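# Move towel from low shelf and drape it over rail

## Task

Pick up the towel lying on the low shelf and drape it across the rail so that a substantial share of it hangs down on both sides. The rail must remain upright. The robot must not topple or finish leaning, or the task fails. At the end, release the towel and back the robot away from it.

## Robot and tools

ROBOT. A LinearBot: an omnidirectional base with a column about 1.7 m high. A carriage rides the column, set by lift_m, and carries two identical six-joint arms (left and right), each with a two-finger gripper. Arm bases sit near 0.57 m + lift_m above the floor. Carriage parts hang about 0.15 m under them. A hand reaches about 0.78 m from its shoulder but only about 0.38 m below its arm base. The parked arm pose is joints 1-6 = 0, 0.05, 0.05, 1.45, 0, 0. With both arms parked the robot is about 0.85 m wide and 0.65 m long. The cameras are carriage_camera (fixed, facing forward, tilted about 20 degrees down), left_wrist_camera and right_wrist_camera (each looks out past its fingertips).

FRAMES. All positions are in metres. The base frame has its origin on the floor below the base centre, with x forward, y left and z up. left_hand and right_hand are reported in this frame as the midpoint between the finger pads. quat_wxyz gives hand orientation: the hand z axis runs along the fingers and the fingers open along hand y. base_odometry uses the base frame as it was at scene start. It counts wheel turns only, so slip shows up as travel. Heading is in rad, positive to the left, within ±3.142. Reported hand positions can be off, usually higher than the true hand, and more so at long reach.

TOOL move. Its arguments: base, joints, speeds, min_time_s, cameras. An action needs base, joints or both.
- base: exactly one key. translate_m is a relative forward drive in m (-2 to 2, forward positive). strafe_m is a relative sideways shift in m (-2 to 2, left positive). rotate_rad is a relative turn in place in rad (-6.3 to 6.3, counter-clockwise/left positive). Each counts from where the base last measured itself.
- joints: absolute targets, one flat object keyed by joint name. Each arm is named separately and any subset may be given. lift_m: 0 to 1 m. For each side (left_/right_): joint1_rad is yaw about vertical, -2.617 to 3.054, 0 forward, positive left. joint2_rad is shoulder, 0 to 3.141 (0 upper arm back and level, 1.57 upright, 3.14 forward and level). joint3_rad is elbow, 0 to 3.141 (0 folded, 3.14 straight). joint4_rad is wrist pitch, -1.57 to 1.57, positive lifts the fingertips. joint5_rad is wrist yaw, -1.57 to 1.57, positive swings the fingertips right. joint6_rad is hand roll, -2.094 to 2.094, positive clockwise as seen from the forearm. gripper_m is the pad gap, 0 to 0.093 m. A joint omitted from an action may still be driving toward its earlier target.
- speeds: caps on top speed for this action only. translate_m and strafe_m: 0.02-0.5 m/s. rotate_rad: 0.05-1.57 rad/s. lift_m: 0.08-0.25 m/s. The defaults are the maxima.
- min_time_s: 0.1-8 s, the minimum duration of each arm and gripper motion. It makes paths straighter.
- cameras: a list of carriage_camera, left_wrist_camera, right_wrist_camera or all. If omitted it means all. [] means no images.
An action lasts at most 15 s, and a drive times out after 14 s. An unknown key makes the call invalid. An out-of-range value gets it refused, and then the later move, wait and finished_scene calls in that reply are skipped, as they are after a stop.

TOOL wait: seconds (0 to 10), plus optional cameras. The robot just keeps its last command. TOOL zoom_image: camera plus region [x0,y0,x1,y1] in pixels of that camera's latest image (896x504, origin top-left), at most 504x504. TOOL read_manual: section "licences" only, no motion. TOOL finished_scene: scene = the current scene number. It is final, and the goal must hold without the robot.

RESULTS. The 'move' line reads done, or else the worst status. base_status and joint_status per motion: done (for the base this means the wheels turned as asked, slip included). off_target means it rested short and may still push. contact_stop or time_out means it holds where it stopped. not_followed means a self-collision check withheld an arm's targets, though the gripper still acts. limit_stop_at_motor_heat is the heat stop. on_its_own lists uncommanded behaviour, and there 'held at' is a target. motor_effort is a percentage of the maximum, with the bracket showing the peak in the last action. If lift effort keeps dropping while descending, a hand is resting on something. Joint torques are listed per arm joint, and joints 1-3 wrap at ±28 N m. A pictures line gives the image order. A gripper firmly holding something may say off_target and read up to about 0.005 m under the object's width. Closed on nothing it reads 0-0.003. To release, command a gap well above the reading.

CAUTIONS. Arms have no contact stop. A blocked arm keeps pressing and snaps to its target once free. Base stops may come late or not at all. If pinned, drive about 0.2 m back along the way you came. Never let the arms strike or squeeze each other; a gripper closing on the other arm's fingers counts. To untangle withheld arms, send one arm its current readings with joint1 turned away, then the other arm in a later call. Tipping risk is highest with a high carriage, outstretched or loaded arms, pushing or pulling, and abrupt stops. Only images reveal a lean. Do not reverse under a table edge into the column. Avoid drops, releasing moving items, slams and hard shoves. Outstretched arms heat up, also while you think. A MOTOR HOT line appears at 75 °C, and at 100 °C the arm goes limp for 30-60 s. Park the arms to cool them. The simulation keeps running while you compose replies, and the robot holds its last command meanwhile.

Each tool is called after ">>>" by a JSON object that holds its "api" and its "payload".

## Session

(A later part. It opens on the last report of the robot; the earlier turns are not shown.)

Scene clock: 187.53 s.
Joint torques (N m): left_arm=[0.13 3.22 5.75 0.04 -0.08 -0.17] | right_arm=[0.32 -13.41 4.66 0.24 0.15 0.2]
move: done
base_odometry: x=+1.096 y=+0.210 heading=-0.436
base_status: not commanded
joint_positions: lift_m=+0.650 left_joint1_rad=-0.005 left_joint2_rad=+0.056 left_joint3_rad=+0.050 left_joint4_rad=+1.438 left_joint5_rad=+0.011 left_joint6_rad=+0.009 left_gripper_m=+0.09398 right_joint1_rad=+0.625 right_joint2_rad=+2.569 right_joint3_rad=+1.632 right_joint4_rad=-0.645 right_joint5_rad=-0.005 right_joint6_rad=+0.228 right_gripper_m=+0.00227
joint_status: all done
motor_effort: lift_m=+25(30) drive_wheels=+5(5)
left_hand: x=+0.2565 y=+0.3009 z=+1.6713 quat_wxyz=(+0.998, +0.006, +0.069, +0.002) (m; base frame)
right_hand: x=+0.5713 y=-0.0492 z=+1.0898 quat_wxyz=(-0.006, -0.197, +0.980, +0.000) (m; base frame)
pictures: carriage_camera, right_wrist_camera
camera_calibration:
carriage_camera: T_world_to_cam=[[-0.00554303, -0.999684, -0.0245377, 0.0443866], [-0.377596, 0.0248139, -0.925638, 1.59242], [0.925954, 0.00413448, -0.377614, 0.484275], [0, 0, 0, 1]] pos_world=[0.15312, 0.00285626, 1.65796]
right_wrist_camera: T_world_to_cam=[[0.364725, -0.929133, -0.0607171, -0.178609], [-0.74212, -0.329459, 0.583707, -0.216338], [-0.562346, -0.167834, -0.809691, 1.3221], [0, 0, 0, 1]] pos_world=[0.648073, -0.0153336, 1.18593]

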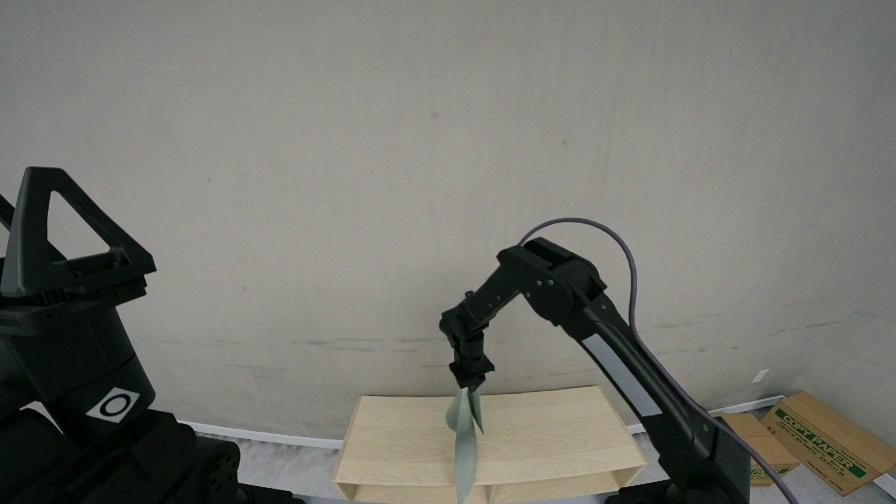

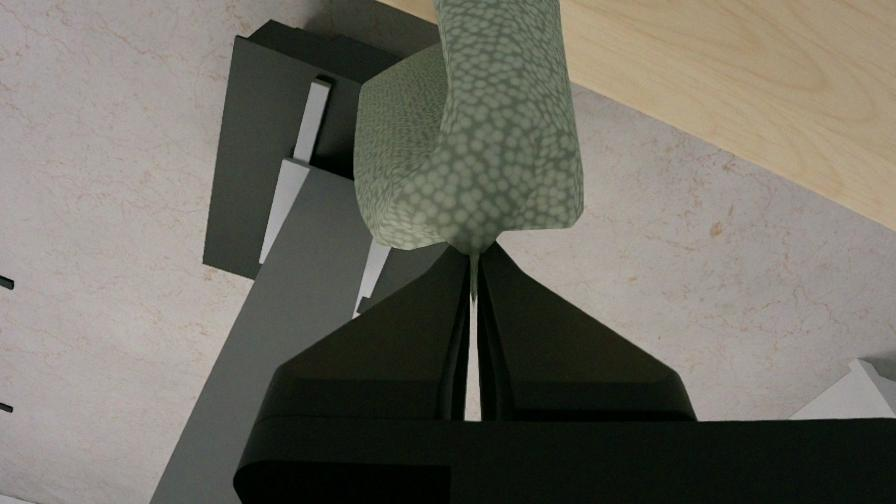

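>>> {"api": "move", "payload": {"joints": {"lift_m": 0.75}, "speeds": {"lift_m": 0.15}, "cameras": ["carriage_camera", "left_wrist_camera"]}}

>>> {"api": "zoom_image", "payload": {"camera": "carriage_camera", "region": [340, 350, 600, 504]}}

Scene clock: 197.97 s.
Joint torques (N m): left_arm=[0.2 3.15 5.52 0.05 -0.08 -0.17] | right_arm=[0.18 -13.46 4.85 0.27 0.15 0.19]
move: done
base_odometry: x=+1.096 y=+0.210 heading=-0.436
base_status: not commanded
joint_positions: lift_m=+0.750 left_joint1_rad=-0.005 left_joint2_rad=+0.056 left_joint3_rad=+0.050 left_joint4_rad=+1.438 left_joint5_rad=+0.011 left_joint6_rad=+0.009 left_gripper_m=+0.09398 right_joint1_rad=+0.625 right_joint2_rad=+2.570 right_joint3_rad=+1.631 right_joint4_rad=-0.645 right_joint5_rad=-0.005 right_joint6_rad=+0.228 right_gripper_m=+0.00227
joint_status: all done
motor_effort: lift_m=+25(30) drive_wheels=+5(5)
left_hand: x=+0.2565 y=+0.3009 z=+1.7713 quat_wxyz=(+0.998, +0.006, +0.069, +0.002) (m; base frame)
right_hand: x=+0.5709 y=-0.0495 z=+1.1891 quat_wxyz=(-0.007, -0.197, +0.980, +0.000) (m; base frame)
pictures: carriage_camera, left_wrist_camera
camera_calibration:
carriage_camera: T_world_to_cam=[[-0.00554303, -0.999684, -0.0245377, 0.0468404], [-0.377596, 0.0248139, -0.925638, 1.68498], [0.925954, 0.00413448, -0.377614, 0.522036], [0, 0, 0, 1]] pos_world=[0.15312, 0.00285626, 1.75796]
left_wrist_camera: T_world_to_cam=[[0.0224871, -0.999122, -0.0353541, 0.356141], [0.717413, 0.0407555, -0.695455, 1.03749], [0.696285, -0.0097247, 0.7177, -1.32607], [0, 0, 0, 1]] pos_world=[0.171002, 0.300649, 1.68583]

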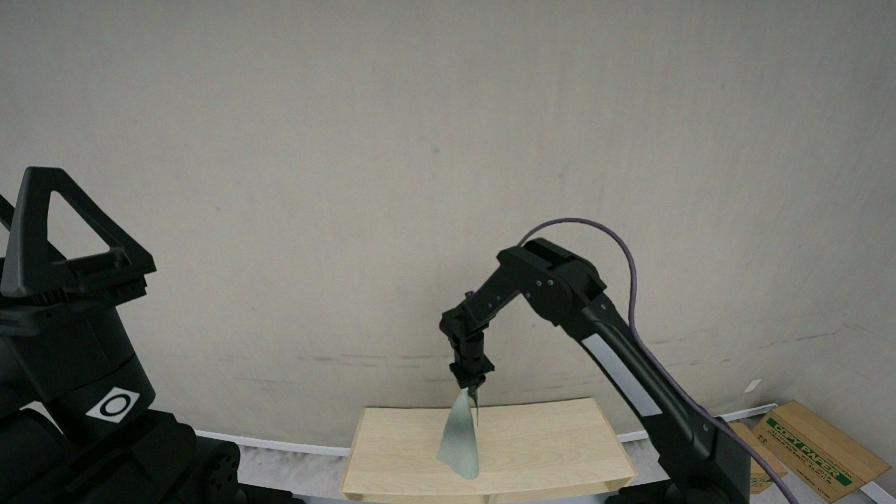

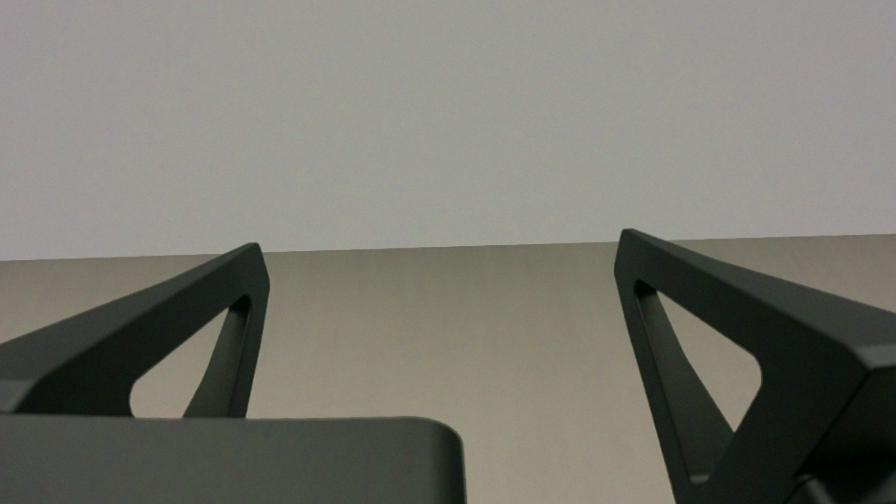

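Scaled by 1.938 from the camera's 896x504 image, which has a finer 1280x720 frame.

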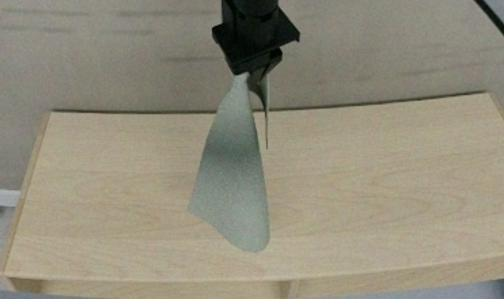

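>>> {"api": "move", "payload": {"base": {"translate_m": -0.38}, "speeds": {"translate_m": 0.2}, "cameras": []}}

>>> {"api": "move", "payload": {"base": {"rotate_rad": 1.408}, "joints": {"lift_m": 0.52}, "speeds": {"rotate_rad": 0.5}, "cameras": ["carriage_camera", "right_wrist_camera"]}}

Scene clock: 213.13 s.
Joint torques (N m): left_arm=[0.16 3.21 5.56 0.03 -0.1 -0.16] | right_arm=[0.01 -13.45 4.88 0.28 0.11 0.21]
move: done
base_odometry: x=+0.751 y=+0.370 heading=-0.435
base_status: done
joint_positions: lift_m=+0.750 left_joint1_rad=-0.005 left_joint2_rad=+0.056 left_joint3_rad=+0.050 left_joint4_rad=+1.440 left_joint5_rad=+0.010 left_joint6_rad=+0.009 left_gripper_m=+0.09398 right_joint1_rad=+0.627 right_joint2_rad=+2.570 right_joint3_rad=+1.631 right_joint4_rad=-0.644 right_joint5_rad=-0.003 right_joint6_rad=+0.228 right_gripper_m=+0.00227
joint_status: not commanded
motor_effort: lift_m=+25(25) drive_wheels=+0(12)
left_hand: x=+0.2559 y=+0.3010 z=+1.7714 quat_wxyz=(+0.998, +0.006, +0.068, +0.002) (m; base frame)
right_hand: x=+0.5705 y=-0.0488 z=+1.1891 quat_wxyz=(-0.006, -0.198, +0.980, -0.001) (m; base frame)
pictures: none
No camera images: "cameras" was empty.

Scene clock: 216.87 s.
Joint torques (N m): left_arm=[0.12 3.22 5.55 0.02 -0.08 -0.16] | right_arm=[-0.24 -13.59 4.64 0.28 0.11 0.2]
move: done
base_odometry: x=+0.751 y=+0.370 heading=+0.972
base_status: done
joint_positions: lift_m=+0.520 left_joint1_rad=-0.005 left_joint2_rad=+0.056 left_joint3_rad=+0.050 left_joint4_rad=+1.440 left_joint5_rad=+0.010 left_joint6_rad=+0.009 left_gripper_m=+0.09398 right_joint1_rad=+0.630 right_joint2_rad=+2.571 right_joint3_rad=+1.631 right_joint4_rad=-0.643 right_joint5_rad=-0.002 right_joint6_rad=+0.228 right_gripper_m=+0.00226
joint_status: all done
motor_effort: lift_m=+20(20) drive_wheels=+8(12)
left_hand: x=+0.2559 y=+0.3011 z=+1.5420 quat_wxyz=(+0.998, +0.005, +0.068, +0.002) (m; base frame)
right_hand: x=+0.5699 y=-0.0482 z=+0.9593 quat_wxyz=(-0.006, -0.200, +0.980, -0.002) (m; base frame)
pictures: carriage_camera, right_wrist_camera
camera_calibration:
carriage_camera: T_world_to_cam=[[-0.00554303, -0.999684, -0.0245377, 0.0412115], [-0.377596, 0.0248139, -0.925638, 1.47264], [0.925954, 0.00413448, -0.377614, 0.435412], [0, 0, 0, 1]] pos_world=[0.15312, 0.00285626, 1.52856]
right_wrist_camera: T_world_to_cam=[[0.369391, -0.927475, -0.0578019, -0.190381], [-0.740903, -0.331487, 0.584106, -0.142044], [-0.560904, -0.172938, -0.809617, 1.21459], [0, 0, 0, 1]] pos_world=[0.646354, -0.0136099, 1.05532]

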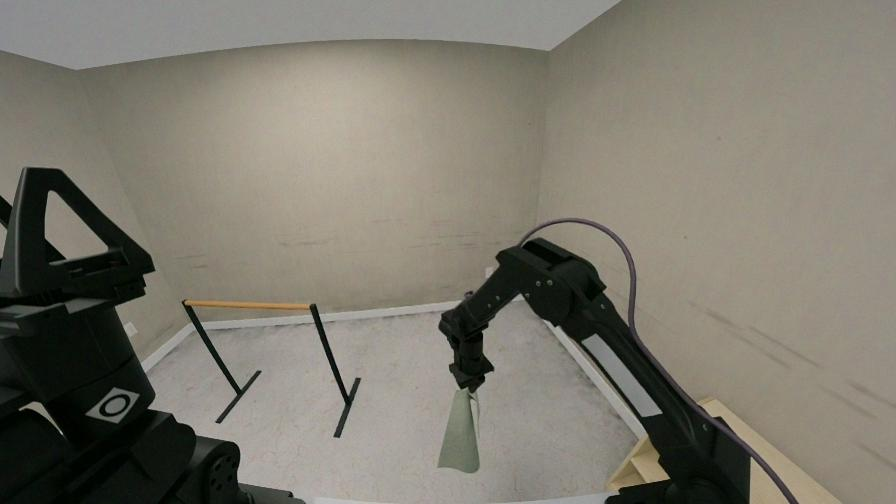

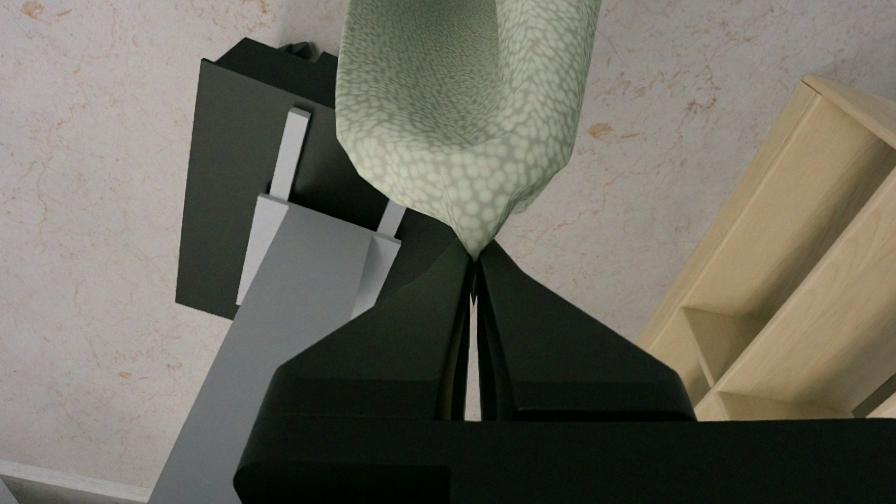

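>>> {"api": "move", "payload": {"base": {"strafe_m": 1.2}, "speeds": {"strafe_m": 0.3}, "cameras": ["carriage_camera", "right_wrist_camera"]}}

>>> {"api": "zoom_image", "payload": {"camera": "carriage_camera", "region": [300, 250, 600, 504]}}

Scene clock: 235.23 s.
Joint torques (N m): left_arm=[0.09 3.25 5.6 0.01 -0.08 -0.16] | right_arm=[-0.43 -13.61 4.86 0.29 0.12 0.19]
move: done
base_odometry: x=-0.241 y=+1.045 heading=+0.973
base_status: done
joint_positions: lift_m=+0.520 left_joint1_rad=-0.005 left_joint2_rad=+0.056 left_joint3_rad=+0.050 left_joint4_rad=+1.440 left_joint5_rad=+0.009 left_joint6_rad=+0.009 left_gripper_m=+0.09398 right_joint1_rad=+0.631 right_joint2_rad=+2.571 right_joint3_rad=+1.631 right_joint4_rad=-0.643 right_joint5_rad=-0.002 right_joint6_rad=+0.228 right_gripper_m=+0.00226
joint_status: not commanded
motor_effort: lift_m=+20(20) drive_wheels=-7(18)
left_hand: x=+0.2559 y=+0.3012 z=+1.5420 quat_wxyz=(+0.998, +0.005, +0.068, +0.002) (m; base frame)
right_hand: x=+0.5697 y=-0.0478 z=+0.9593 quat_wxyz=(-0.006, -0.200, +0.980, -0.002) (m; base frame)
pictures: carriage_camera, right_wrist_camera
camera_calibration:
carriage_camera: T_world_to_cam=[[-0.00554303, -0.999684, -0.0245377, 0.0412115], [-0.377596, 0.0248139, -0.925638, 1.47264], [0.925954, 0.00413448, -0.377614, 0.435412], [0, 0, 0, 1]] pos_world=[0.15312, 0.00285626, 1.52856]
right_wrist_camera: T_world_to_cam=[[0.370462, -0.927064, -0.0575322, -0.190765], [-0.740662, -0.332216, 0.583997, -0.142211], [-0.560516, -0.173737, -0.809714, 1.21443], [0, 0, 0, 1]] pos_world=[0.64605, -0.0131043, 1.05542]

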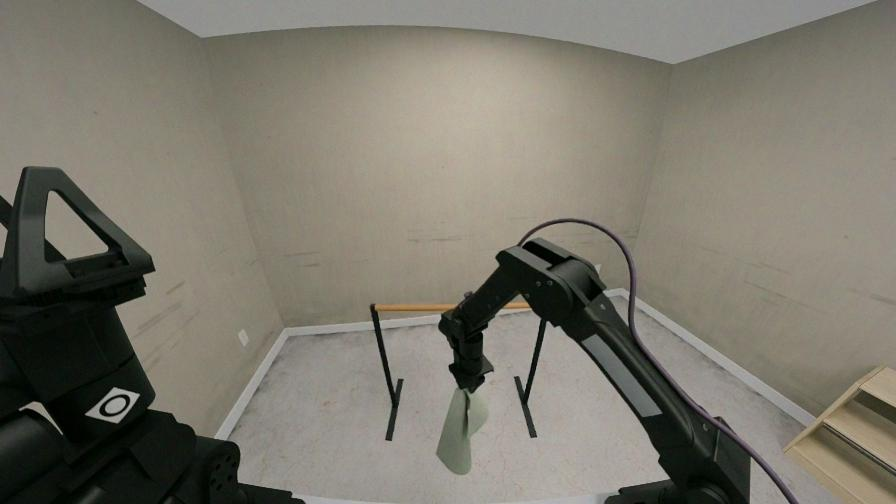

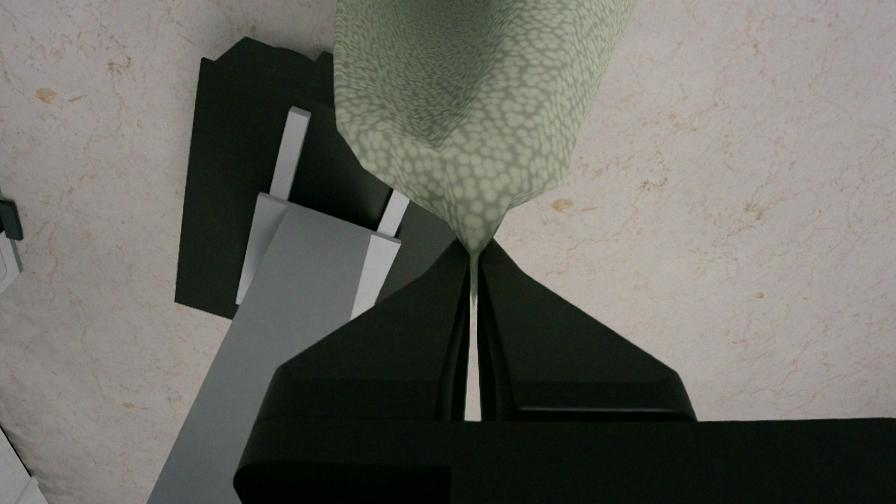

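Scaled by 1.680 from the camera's 896x504 image, which has a finer 1280x720 frame.

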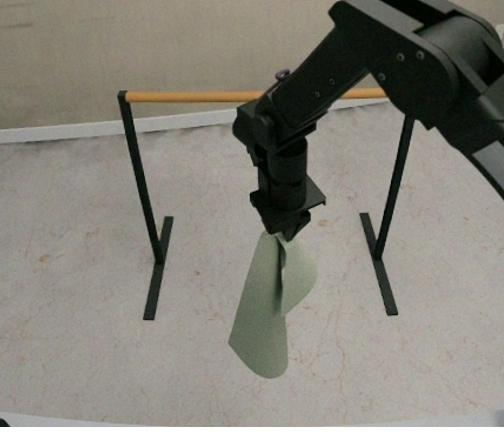

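>>> {"api": "move", "payload": {"base": {"strafe_m": -0.06}, "speeds": {"strafe_m": 0.2}, "cameras": []}}

>>> {"api": "move", "payload": {"base": {"translate_m": 0.4}, "speeds": {"translate_m": 0.2}, "cameras": ["carriage_camera", "right_wrist_camera"]}}

>>> {"api": "zoom_image", "payload": {"camera": "carriage_camera", "region": [250, 250, 650, 504]}}

Scene clock: 255.67 s.
Joint torques (N m): left_arm=[0.02 3.3 5.56 0.01 -0.07 -0.15] | right_arm=[-0.14 -13.59 4.88 0.25 0.12 0.2]
move: done
base_odometry: x=-0.191 y=+1.011 heading=+0.973
base_status: done
joint_positions: lift_m=+0.520 left_joint1_rad=-0.004 left_joint2_rad=+0.056 left_joint3_rad=+0.050 left_joint4_rad=+1.441 left_joint5_rad=+0.008 left_joint6_rad=+0.009 left_gripper_m=+0.09398 right_joint1_rad=+0.629 right_joint2_rad=+2.571 right_joint3_rad=+1.631 right_joint4_rad=-0.642 right_joint5_rad=-0.002 right_joint6_rad=+0.228 right_gripper_m=+0.00226
joint_status: not commanded
motor_effort: lift_m=+20(20) drive_wheels=+3(14)
left_hand: x=+0.2557 y=+0.3013 z=+1.5421 quat_wxyz=(+0.998, +0.005, +0.067, +0.002) (m; base frame)
right_hand: x=+0.5703 y=-0.0482 z=+0.9593 quat_wxyz=(-0.005, -0.199, +0.980, -0.002) (m; base frame)
pictures: none
No camera images: "cameras" was empty.

Scene clock: 258.77 s.
Joint torques (N m): left_arm=[0.06 3.15 5.56 -0.01 -0.04 -0.19] | right_arm=[-0.17 -13.41 4.86 0.28 0.11 0.2]
move: done
base_odometry: x=+0.033 y=+1.342 heading=+0.973
base_status: done
joint_positions: lift_m=+0.520 left_joint1_rad=-0.004 left_joint2_rad=+0.056 left_joint3_rad=+0.050 left_joint4_rad=+1.441 left_joint5_rad=+0.008 left_joint6_rad=+0.009 left_gripper_m=+0.09398 right_joint1_rad=+0.630 right_joint2_rad=+2.571 right_joint3_rad=+1.631 right_joint4_rad=-0.642 right_joint5_rad=-0.002 right_joint6_rad=+0.228 right_gripper_m=+0.00226
joint_status: not commanded
motor_effort: lift_m=+20(20) drive_wheels=-4(11)
left_hand: x=+0.2557 y=+0.3013 z=+1.5421 quat_wxyz=(+0.998, +0.005, +0.067, +0.002) (m; base frame)
right_hand: x=+0.5702 y=-0.0480 z=+0.9593 quat_wxyz=(-0.005, -0.199, +0.980, -0.002) (m; base frame)
pictures: carriage_camera, right_wrist_camera
camera_calibration:
carriage_camera: T_world_to_cam=[[-0.00554303, -0.999684, -0.0245377, 0.0412115], [-0.377596, 0.0248139, -0.925638, 1.47264], [0.925954, 0.00413448, -0.377614, 0.435412], [0, 0, 0, 1]] pos_world=[0.15312, 0.00285626, 1.52856]
right_wrist_camera: T_world_to_cam=[[0.369022, -0.927623, -0.0577847, -0.19014], [-0.741701, -0.331386, 0.583149, -0.140397], [-0.560091, -0.172336, -0.810307, 1.21502], [0, 0, 0, 1]] pos_world=[0.646556, -0.0135121, 1.05543]

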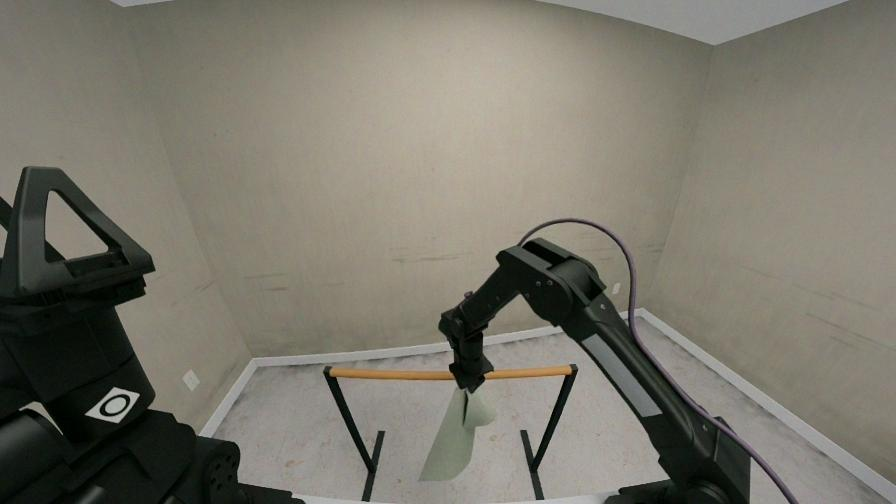

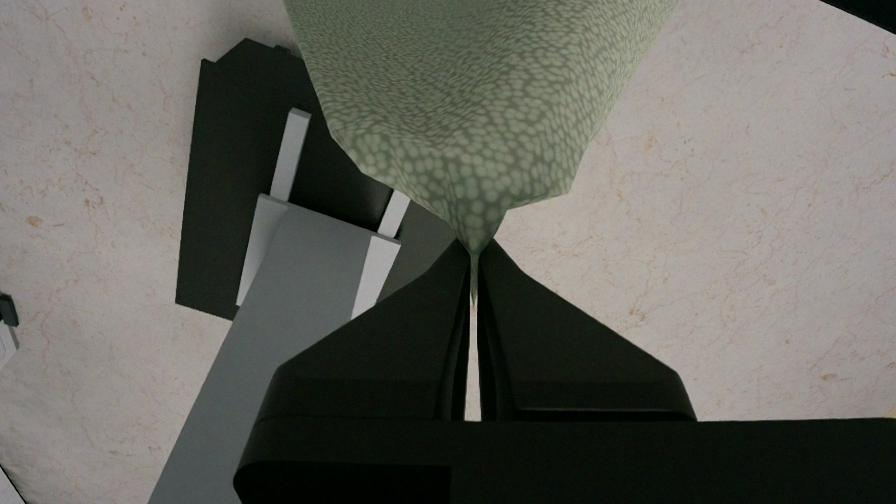

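Scaled by 1.260 from the camera's 896x504 image, which has a finer 1280x720 frame.

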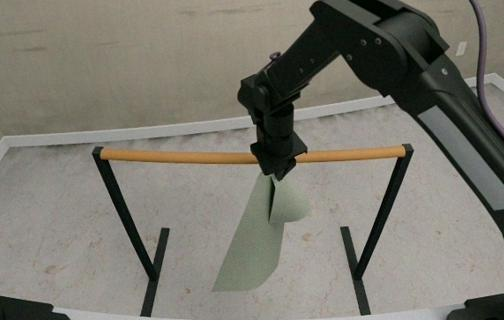

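>>> {"api": "move", "payload": {"base": {"translate_m": 0.27}, "speeds": {"translate_m": 0.12}, "cameras": ["carriage_camera", "right_wrist_camera"]}}

>>> {"api": "zoom_image", "payload": {"camera": "carriage_camera", "region": [250, 300, 650, 504]}}

Scene clock: 266.93 s.
Joint torques (N m): left_arm=[0.08 3.23 5.49 -0.01 -0.07 -0.18] | right_arm=[-0.44 -13.53 4.93 0.28 0.11 0.19]
move: done
base_odometry: x=+0.185 y=+1.565 heading=+0.974
base_status: done
joint_positions: lift_m=+0.520 left_joint1_rad=-0.004 left_joint2_rad=+0.056 left_joint3_rad=+0.050 left_joint4_rad=+1.443 left_joint5_rad=+0.008 left_joint6_rad=+0.009 left_gripper_m=+0.09398 right_joint1_rad=+0.632 right_joint2_rad=+2.571 right_joint3_rad=+1.631 right_joint4_rad=-0.642 right_joint5_rad=-0.002 right_joint6_rad=+0.228 right_gripper_m=+0.00225
joint_status: not commanded
motor_effort: lift_m=+20(20) drive_wheels=-4(13)
left_hand: x=+0.2553 y=+0.3013 z=+1.5421 quat_wxyz=(+0.998, +0.005, +0.067, +0.002) (m; base frame)
right_hand: x=+0.5696 y=-0.0472 z=+0.9593 quat_wxyz=(-0.005, -0.200, +0.980, -0.002) (m; base frame)
pictures: carriage_camera, right_wrist_camera
camera_calibration:
carriage_camera: T_world_to_cam=[[-0.00554303, -0.999684, -0.0245377, 0.0412115], [-0.377596, 0.0248139, -0.925638, 1.47264], [0.925954, 0.00413448, -0.377614, 0.435412], [0, 0, 0, 1]] pos_world=[0.15312, 0.00285626, 1.52856]
right_wrist_camera: T_world_to_cam=[[0.371189, -0.926759, -0.057766, -0.190479], [-0.740956, -0.333117, 0.58311, -0.141008], [-0.559645, -0.173642, -0.810337, 1.21456], [0, 0, 0, 1]] pos_world=[0.645947, -0.0126005, 1.05543]

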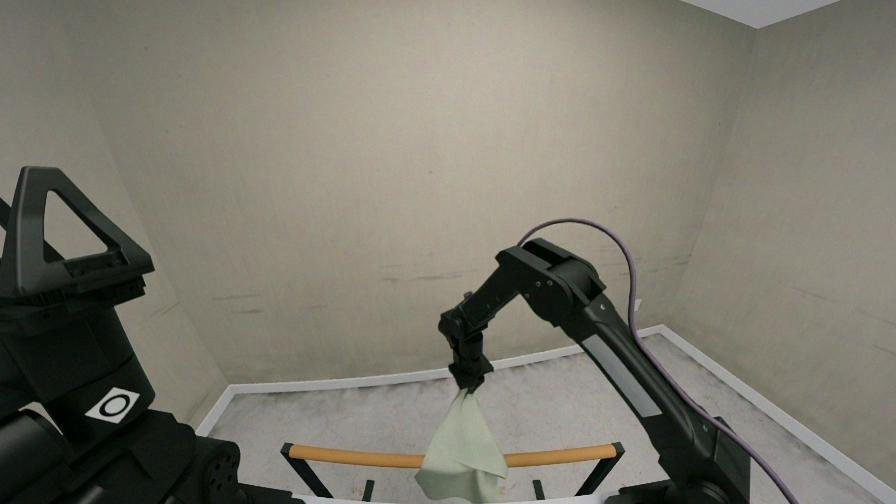

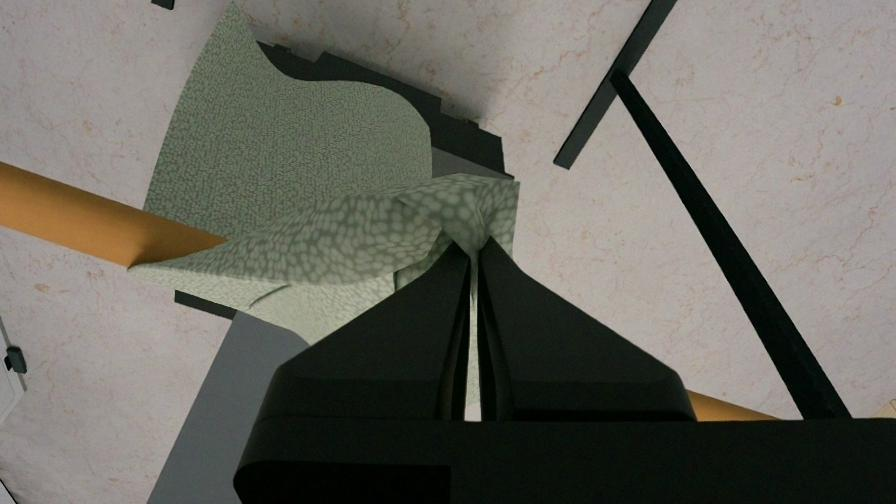

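Scaled by 1.260 from the camera's 896x504 image, which has a finer 1280x720 frame.

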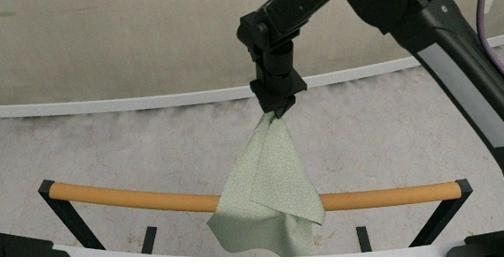

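>>> {"api": "move", "payload": {"joints": {"lift_m": 0.35}, "speeds": {"lift_m": 0.12}, "cameras": ["carriage_camera", "right_wrist_camera"]}}

>>> {"api": "zoom_image", "payload": {"camera": "carriage_camera", "region": [250, 300, 650, 504]}}

Scene clock: 274.43 s.
Joint torques (N m): left_arm=[-0.01 3.3 5.53 -0.02 -0.07 -0.16] | right_arm=[-0.47 -13.39 4.7 0.24 0.14 0.18]
move: done
base_odometry: x=+0.185 y=+1.565 heading=+0.974
base_status: not commanded
joint_positions: lift_m=+0.350 left_joint1_rad=-0.004 left_joint2_rad=+0.056 left_joint3_rad=+0.050 left_joint4_rad=+1.443 left_joint5_rad=+0.008 left_joint6_rad=+0.009 left_gripper_m=+0.09398 right_joint1_rad=+0.632 right_joint2_rad=+2.571 right_joint3_rad=+1.631 right_joint4_rad=-0.645 right_joint5_rad=-0.002 right_joint6_rad=+0.228 right_gripper_m=+0.00225
joint_status: all done
motor_effort: lift_m=+20(20) drive_wheels=-3(4)
left_hand: x=+0.2553 y=+0.3013 z=+1.3721 quat_wxyz=(+0.998, +0.005, +0.067, +0.002) (m; base frame)
right_hand: x=+0.5691 y=-0.0476 z=+0.7893 quat_wxyz=(-0.007, -0.200, +0.980, -0.002) (m; base frame)
pictures: carriage_camera, right_wrist_camera
camera_calibration:
carriage_camera: T_world_to_cam=[[-0.00554303, -0.999684, -0.0245377, 0.0370401], [-0.377596, 0.0248139, -0.925638, 1.31528], [0.925954, 0.00413448, -0.377614, 0.371218], [0, 0, 0, 1]] pos_world=[0.15312, 0.00285626, 1.35856]
right_wrist_camera: T_world_to_cam=[[0.371068, -0.926848, -0.0571026, -0.200859], [-0.739668, -0.332188, 0.585272, -0.0448511], [-0.561427, -0.174939, -0.808824, 1.07617], [0, 0, 0, 1]] pos_world=[0.645547, -0.0128011, 0.88521]

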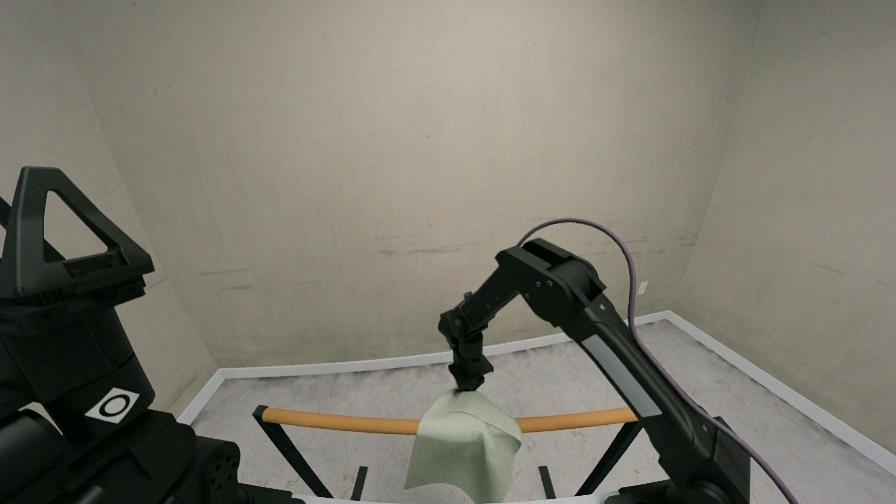

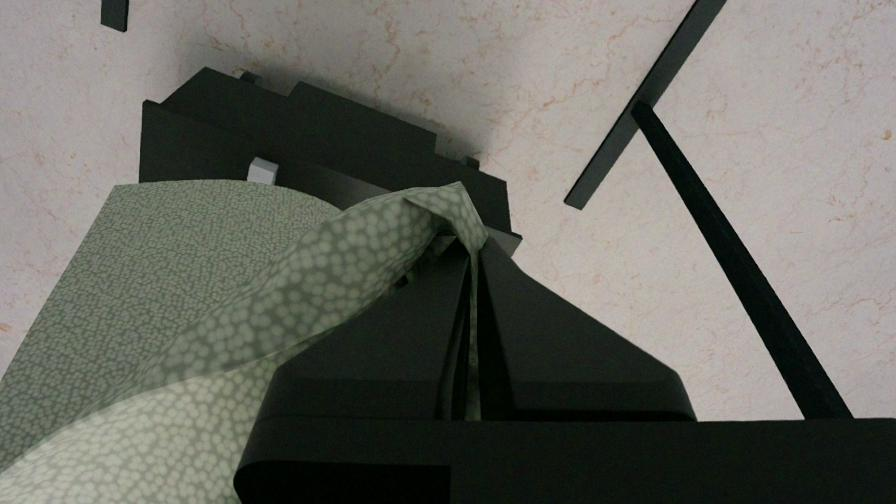

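Scaled by 1.260 from the camera's 896x504 image, which has a finer 1280x720 frame.

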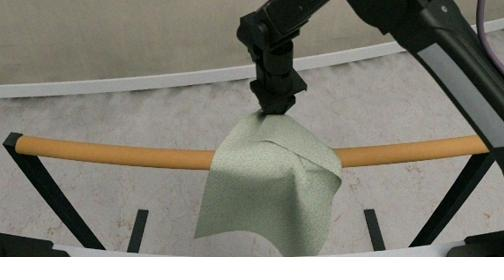

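>>> {"api": "move", "payload": {"joints": {"lift_m": 0.22}, "speeds": {"lift_m": 0.12}, "cameras": ["carriage_camera", "right_wrist_camera"]}}

>>> {"api": "zoom_image", "payload": {"camera": "carriage_camera", "region": [250, 300, 650, 504]}}

Scene clock: 282.13 s.
Joint torques (N m): left_arm=[0.02 3.17 5.55 -0.03 -0.08 -0.17] | right_arm=[-0.47 -13.39 4.71 0.32 0.09 0.19]
move: done
base_odometry: x=+0.185 y=+1.565 heading=+0.974
base_status: not commanded
joint_positions: lift_m=+0.220 left_joint1_rad=-0.004 left_joint2_rad=+0.056 left_joint3_rad=+0.050 left_joint4_rad=+1.443 left_joint5_rad=+0.008 left_joint6_rad=+0.009 left_gripper_m=+0.09398 right_joint1_rad=+0.632 right_joint2_rad=+2.571 right_joint3_rad=+1.631 right_joint4_rad=-0.647 right_joint5_rad=-0.002 right_joint6_rad=+0.228 right_gripper_m=+0.00225
joint_status: all done
motor_effort: lift_m=+20(20) drive_wheels=+4(5)
left_hand: x=+0.2553 y=+0.3013 z=+1.2421 quat_wxyz=(+0.998, +0.005, +0.067, +0.002) (m; base frame)
right_hand: x=+0.5687 y=-0.0479 z=+0.6593 quat_wxyz=(-0.007, -0.200, +0.980, -0.003) (m; base frame)
pictures: carriage_camera, right_wrist_camera
camera_calibration:
carriage_camera: T_world_to_cam=[[-0.00554303, -0.999684, -0.0245377, 0.0338502], [-0.377596, 0.0248139, -0.925638, 1.19495], [0.925954, 0.00413448, -0.377614, 0.322128], [0, 0, 0, 1]] pos_world=[0.15312, 0.00285626, 1.22856]
right_wrist_camera: T_world_to_cam=[[0.370959, -0.926922, -0.0566029, -0.208708], [-0.738789, -0.331499, 0.58677, 0.0293954], [-0.562654, -0.17585, -0.807773, 0.970768], [0, 0, 0, 1]] pos_world=[0.645346, -0.0130017, 0.755098]

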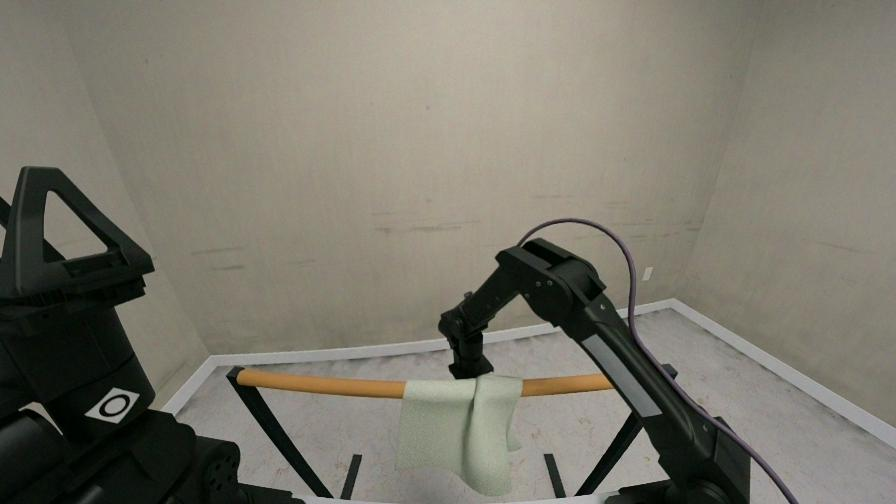

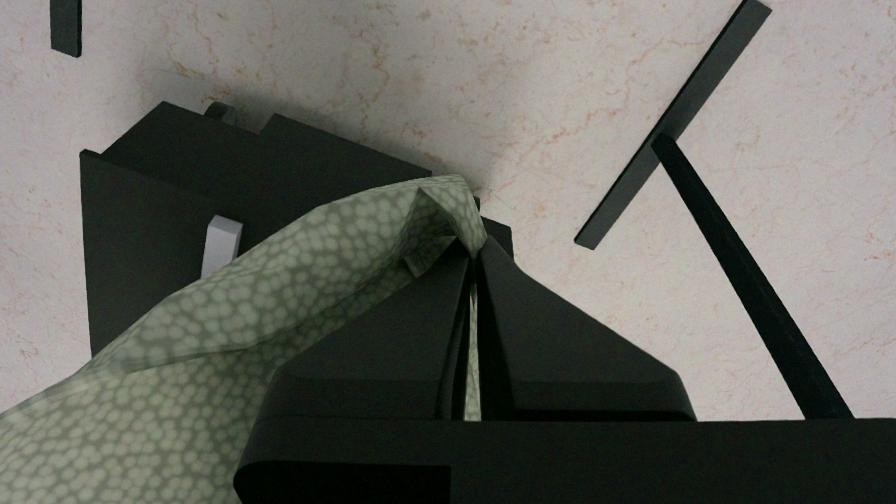

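Scaled by 1.260 from the camera's 896x504 image, which has a finer 1280x720 frame.

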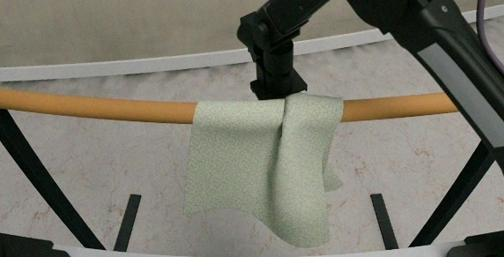

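>>> {"api": "move", "payload": {"joints": {"right_gripper_m": 0.06}, "min_time_s": 1.0, "cameras": ["carriage_camera", "right_wrist_camera"]}}

Scene clock: 299.70 s.
Joint torques (N m): left_arm=[0.05 3.17 5.56 -0.02 -0.05 -0.16] | right_arm=[-0.46 -13.53 4.81 0.29 0.11 0.19]
move: done
base_odometry: x=+0.185 y=+1.565 heading=+0.974
base_status: not commanded
joint_positions: lift_m=+0.220 left_joint1_rad=-0.004 left_joint2_rad=+0.056 left_joint3_rad=+0.050 left_joint4_rad=+1.443 left_joint5_rad=+0.008 left_joint6_rad=+0.009 left_gripper_m=+0.09398 right_joint1_rad=+0.632 right_joint2_rad=+2.571 right_joint3_rad=+1.631 right_joint4_rad=-0.647 right_joint5_rad=-0.002 right_joint6_rad=+0.228 right_gripper_m=+0.05989
joint_status: all done
motor_effort: lift_m=+20(20) drive_wheels=+4(4)
left_hand: x=+0.2553 y=+0.3013 z=+1.2421 quat_wxyz=(+0.998, +0.005, +0.067, +0.002) (m; base frame)
right_hand: x=+0.5687 y=-0.0479 z=+0.6593 quat_wxyz=(-0.007, -0.200, +0.980, -0.003) (m; base frame)
pictures: carriage_camera, right_wrist_camera
camera_calibration:
carriage_camera: T_world_to_cam=[[-0.00554303, -0.999684, -0.0245377, 0.0338502], [-0.377596, 0.0248139, -0.925638, 1.19495], [0.925954, 0.00413448, -0.377614, 0.322128], [0, 0, 0, 1]] pos_world=[0.15312, 0.00285626, 1.22856]
right_wrist_camera: T_world_to_cam=[[0.370959, -0.926922, -0.0566029, -0.208708], [-0.738789, -0.331499, 0.58677, 0.0293954], [-0.562654, -0.17585, -0.807773, 0.970768], [0, 0, 0, 1]] pos_world=[0.645346, -0.0130017, 0.755098]

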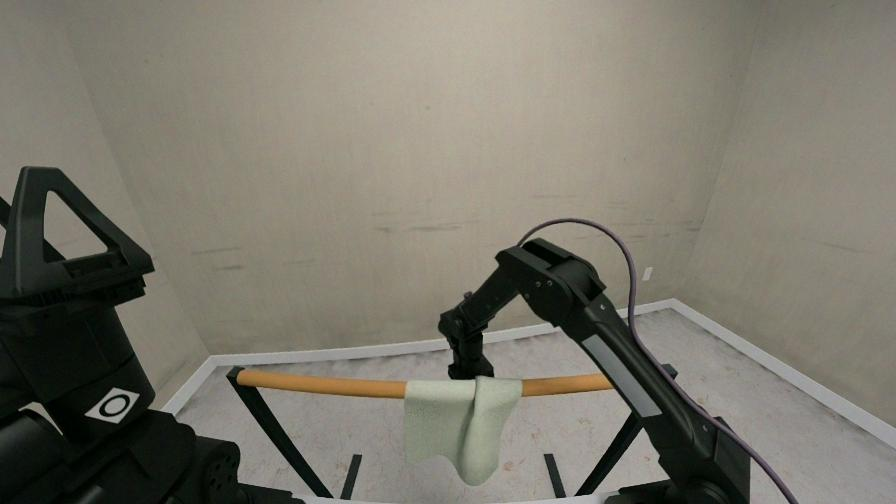

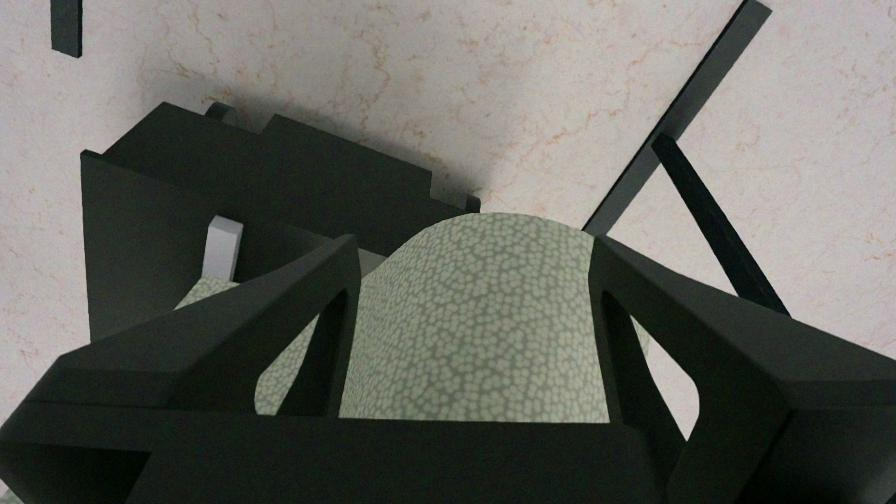

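>>> {"api": "move", "payload": {"joints": {"right_gripper_m": 0.093}, "min_time_s": 0.8, "cameras": []}}

>>> {"api": "move", "payload": {"joints": {"lift_m": 0.55}, "speeds": {"lift_m": 0.1}, "cameras": ["carriage_camera", "right_wrist_camera"]}}

>>> {"api": "zoom_image", "payload": {"camera": "carriage_camera", "region": [250, 300, 650, 504]}}

Scene clock: 304.73 s.
Joint torques (N m): left_arm=[0.09 3.25 5.57 -0.03 -0.08 -0.15] | right_arm=[-0.42 -13.55 4.85 0.3 0.1 0.19]
move: done
base_odometry: x=+0.185 y=+1.565 heading=+0.974
base_status: not commanded
joint_positions: lift_m=+0.220 left_joint1_rad=-0.004 left_joint2_rad=+0.056 left_joint3_rad=+0.050 left_joint4_rad=+1.443 left_joint5_rad=+0.008 left_joint6_rad=+0.009 left_gripper_m=+0.09398 right_joint1_rad=+0.632 right_joint2_rad=+2.571 right_joint3_rad=+1.631 right_joint4_rad=-0.647 right_joint5_rad=-0.002 right_joint6_rad=+0.228 right_gripper_m=+0.09287
joint_status: all done
motor_effort: lift_m=+20(20) drive_wheels=+4(4)
left_hand: x=+0.2553 y=+0.3013 z=+1.2421 quat_wxyz=(+0.998, +0.005, +0.067, +0.002) (m; base frame)
right_hand: x=+0.5687 y=-0.0479 z=+0.6593 quat_wxyz=(-0.007, -0.200, +0.980, -0.003) (m; base frame)
pictures: none
No camera images: "cameras" was empty.

Scene clock: 308.40 s.
Joint torques (N m): left_arm=[0.01 3.26 5.52 0.01 -0.1 -0.17] | right_arm=[-0.38 -13.71 5 0.19 0.11 0.19]
move: done
base_odometry: x=+0.185 y=+1.565 heading=+0.974
base_status: not commanded
joint_positions: lift_m=+0.550 left_joint1_rad=-0.004 left_joint2_rad=+0.056 left_joint3_rad=+0.050 left_joint4_rad=+1.443 left_joint5_rad=+0.008 left_joint6_rad=+0.009 left_gripper_m=+0.09398 right_joint1_rad=+0.632 right_joint2_rad=+2.572 right_joint3_rad=+1.630 right_joint4_rad=-0.644 right_joint5_rad=-0.002 right_joint6_rad=+0.228 right_gripper_m=+0.09287
joint_status: all done
motor_effort: lift_m=+24(30) drive_wheels=+4(5)
left_hand: x=+0.2553 y=+0.3013 z=+1.5716 quat_wxyz=(+0.998, +0.005, +0.067, +0.002) (m; base frame)
right_hand: x=+0.5687 y=-0.0479 z=+0.9881 quat_wxyz=(-0.007, -0.200, +0.980, -0.002) (m; base frame)
pictures: carriage_camera, right_wrist_camera
camera_calibration:
carriage_camera: T_world_to_cam=[[-0.00554303, -0.999684, -0.0245377, 0.0419329], [-0.377596, 0.0248139, -0.925638, 1.49986], [0.925954, 0.00413448, -0.377614, 0.446514], [0, 0, 0, 1]] pos_world=[0.15312, 0.00285626, 1.55796]
right_wrist_camera: T_world_to_cam=[[0.371024, -0.926886, -0.0567809, -0.189902], [-0.738913, -0.331709, 0.586495, -0.163292], [-0.562449, -0.175647, -0.80796, 1.23646], [0, 0, 0, 1]] pos_world=[0.645246, -0.0130013, 1.084]

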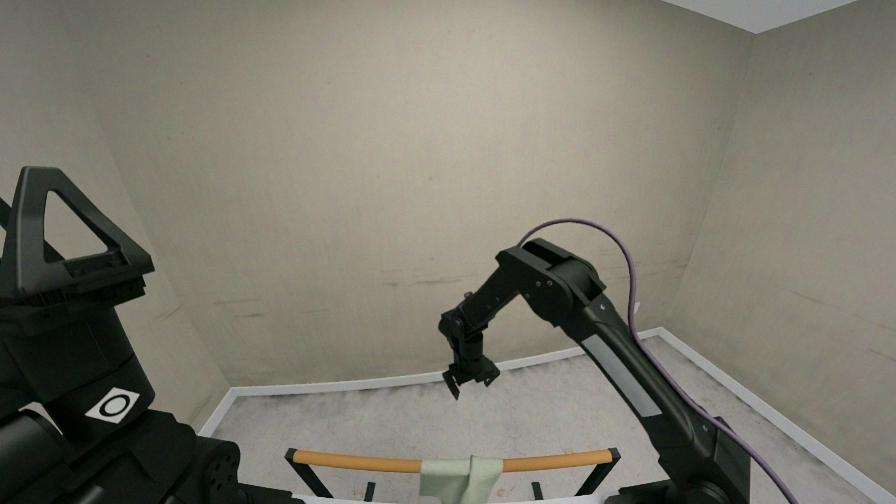

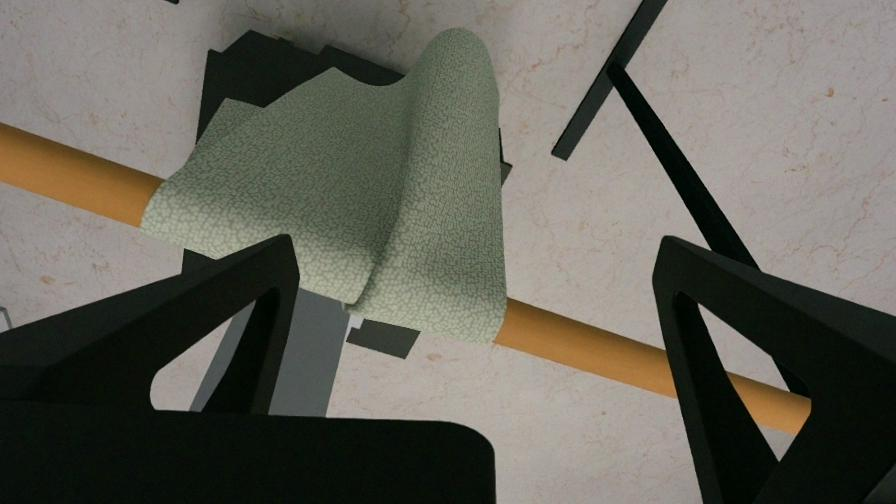

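Scaled by 1.260 from the camera's 896x504 image, which has a finer 1280x720 frame.

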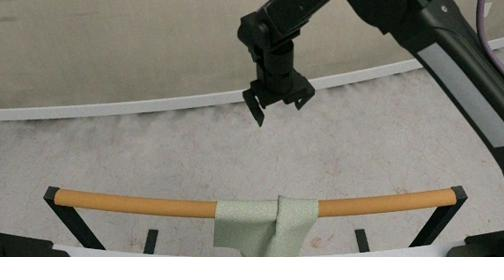

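>>> {"api": "move", "payload": {"base": {"translate_m": -0.6}, "speeds": {"translate_m": 0.2}, "cameras": ["carriage_camera"]}}

>>> {"api": "zoom_image", "payload": {"camera": "carriage_camera", "region": [350, 280, 550, 450]}}

Scene clock: 316.03 s.
Joint torques (N m): left_arm=[0.08 3.18 5.56 0.01 -0.08 -0.17] | right_arm=[-0.49 -13.65 4.79 0.31 0.11 0.19]
move: done
base_odometry: x=-0.152 y=+1.069 heading=+0.974
base_status: done
joint_positions: lift_m=+0.550 left_joint1_rad=-0.004 left_joint2_rad=+0.056 left_joint3_rad=+0.050 left_joint4_rad=+1.443 left_joint5_rad=+0.008 left_joint6_rad=+0.009 left_gripper_m=+0.09398 right_joint1_rad=+0.633 right_joint2_rad=+2.572 right_joint3_rad=+1.630 right_joint4_rad=-0.644 right_joint5_rad=-0.002 right_joint6_rad=+0.228 right_gripper_m=+0.09287
joint_status: not commanded
motor_effort: lift_m=+24(24) drive_wheels=-1(11)
left_hand: x=+0.2553 y=+0.3014 z=+1.5716 quat_wxyz=(+0.998, +0.004, +0.067, +0.002) (m; base frame)
right_hand: x=+0.5685 y=-0.0476 z=+0.9881 quat_wxyz=(-0.007, -0.201, +0.980, -0.002) (m; base frame)
pictures: carriage_camera
camera_calibration:
carriage_camera: T_world_to_cam=[[-0.00554303, -0.999684, -0.0245377, 0.0419329], [-0.377596, 0.0248139, -0.925638, 1.49986], [0.925954, 0.00413448, -0.377614, 0.446514], [0, 0, 0, 1]] pos_world=[0.15312, 0.00285626, 1.55796]

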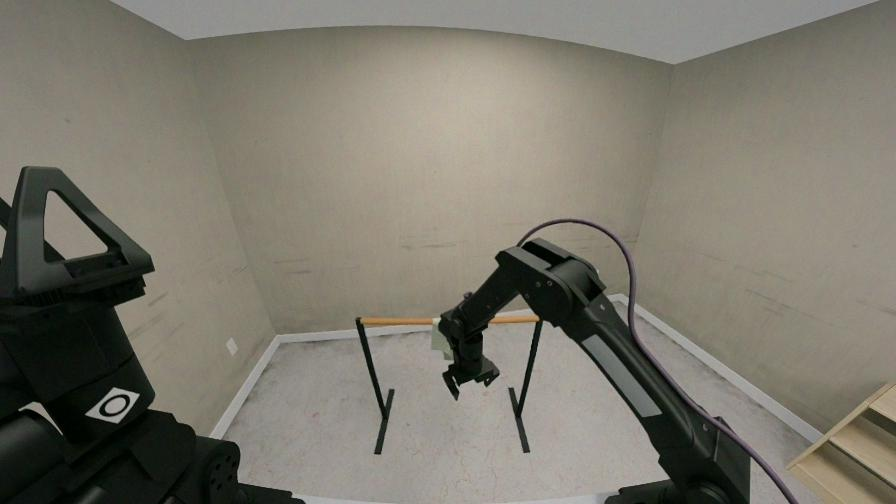

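Scaled by 2.520 from the camera's 896x504 image, which has a finer 1280x720 frame.

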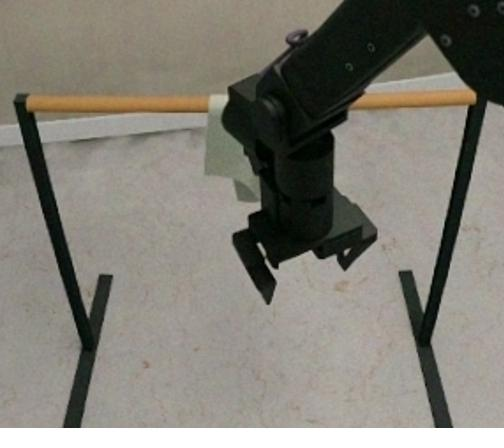

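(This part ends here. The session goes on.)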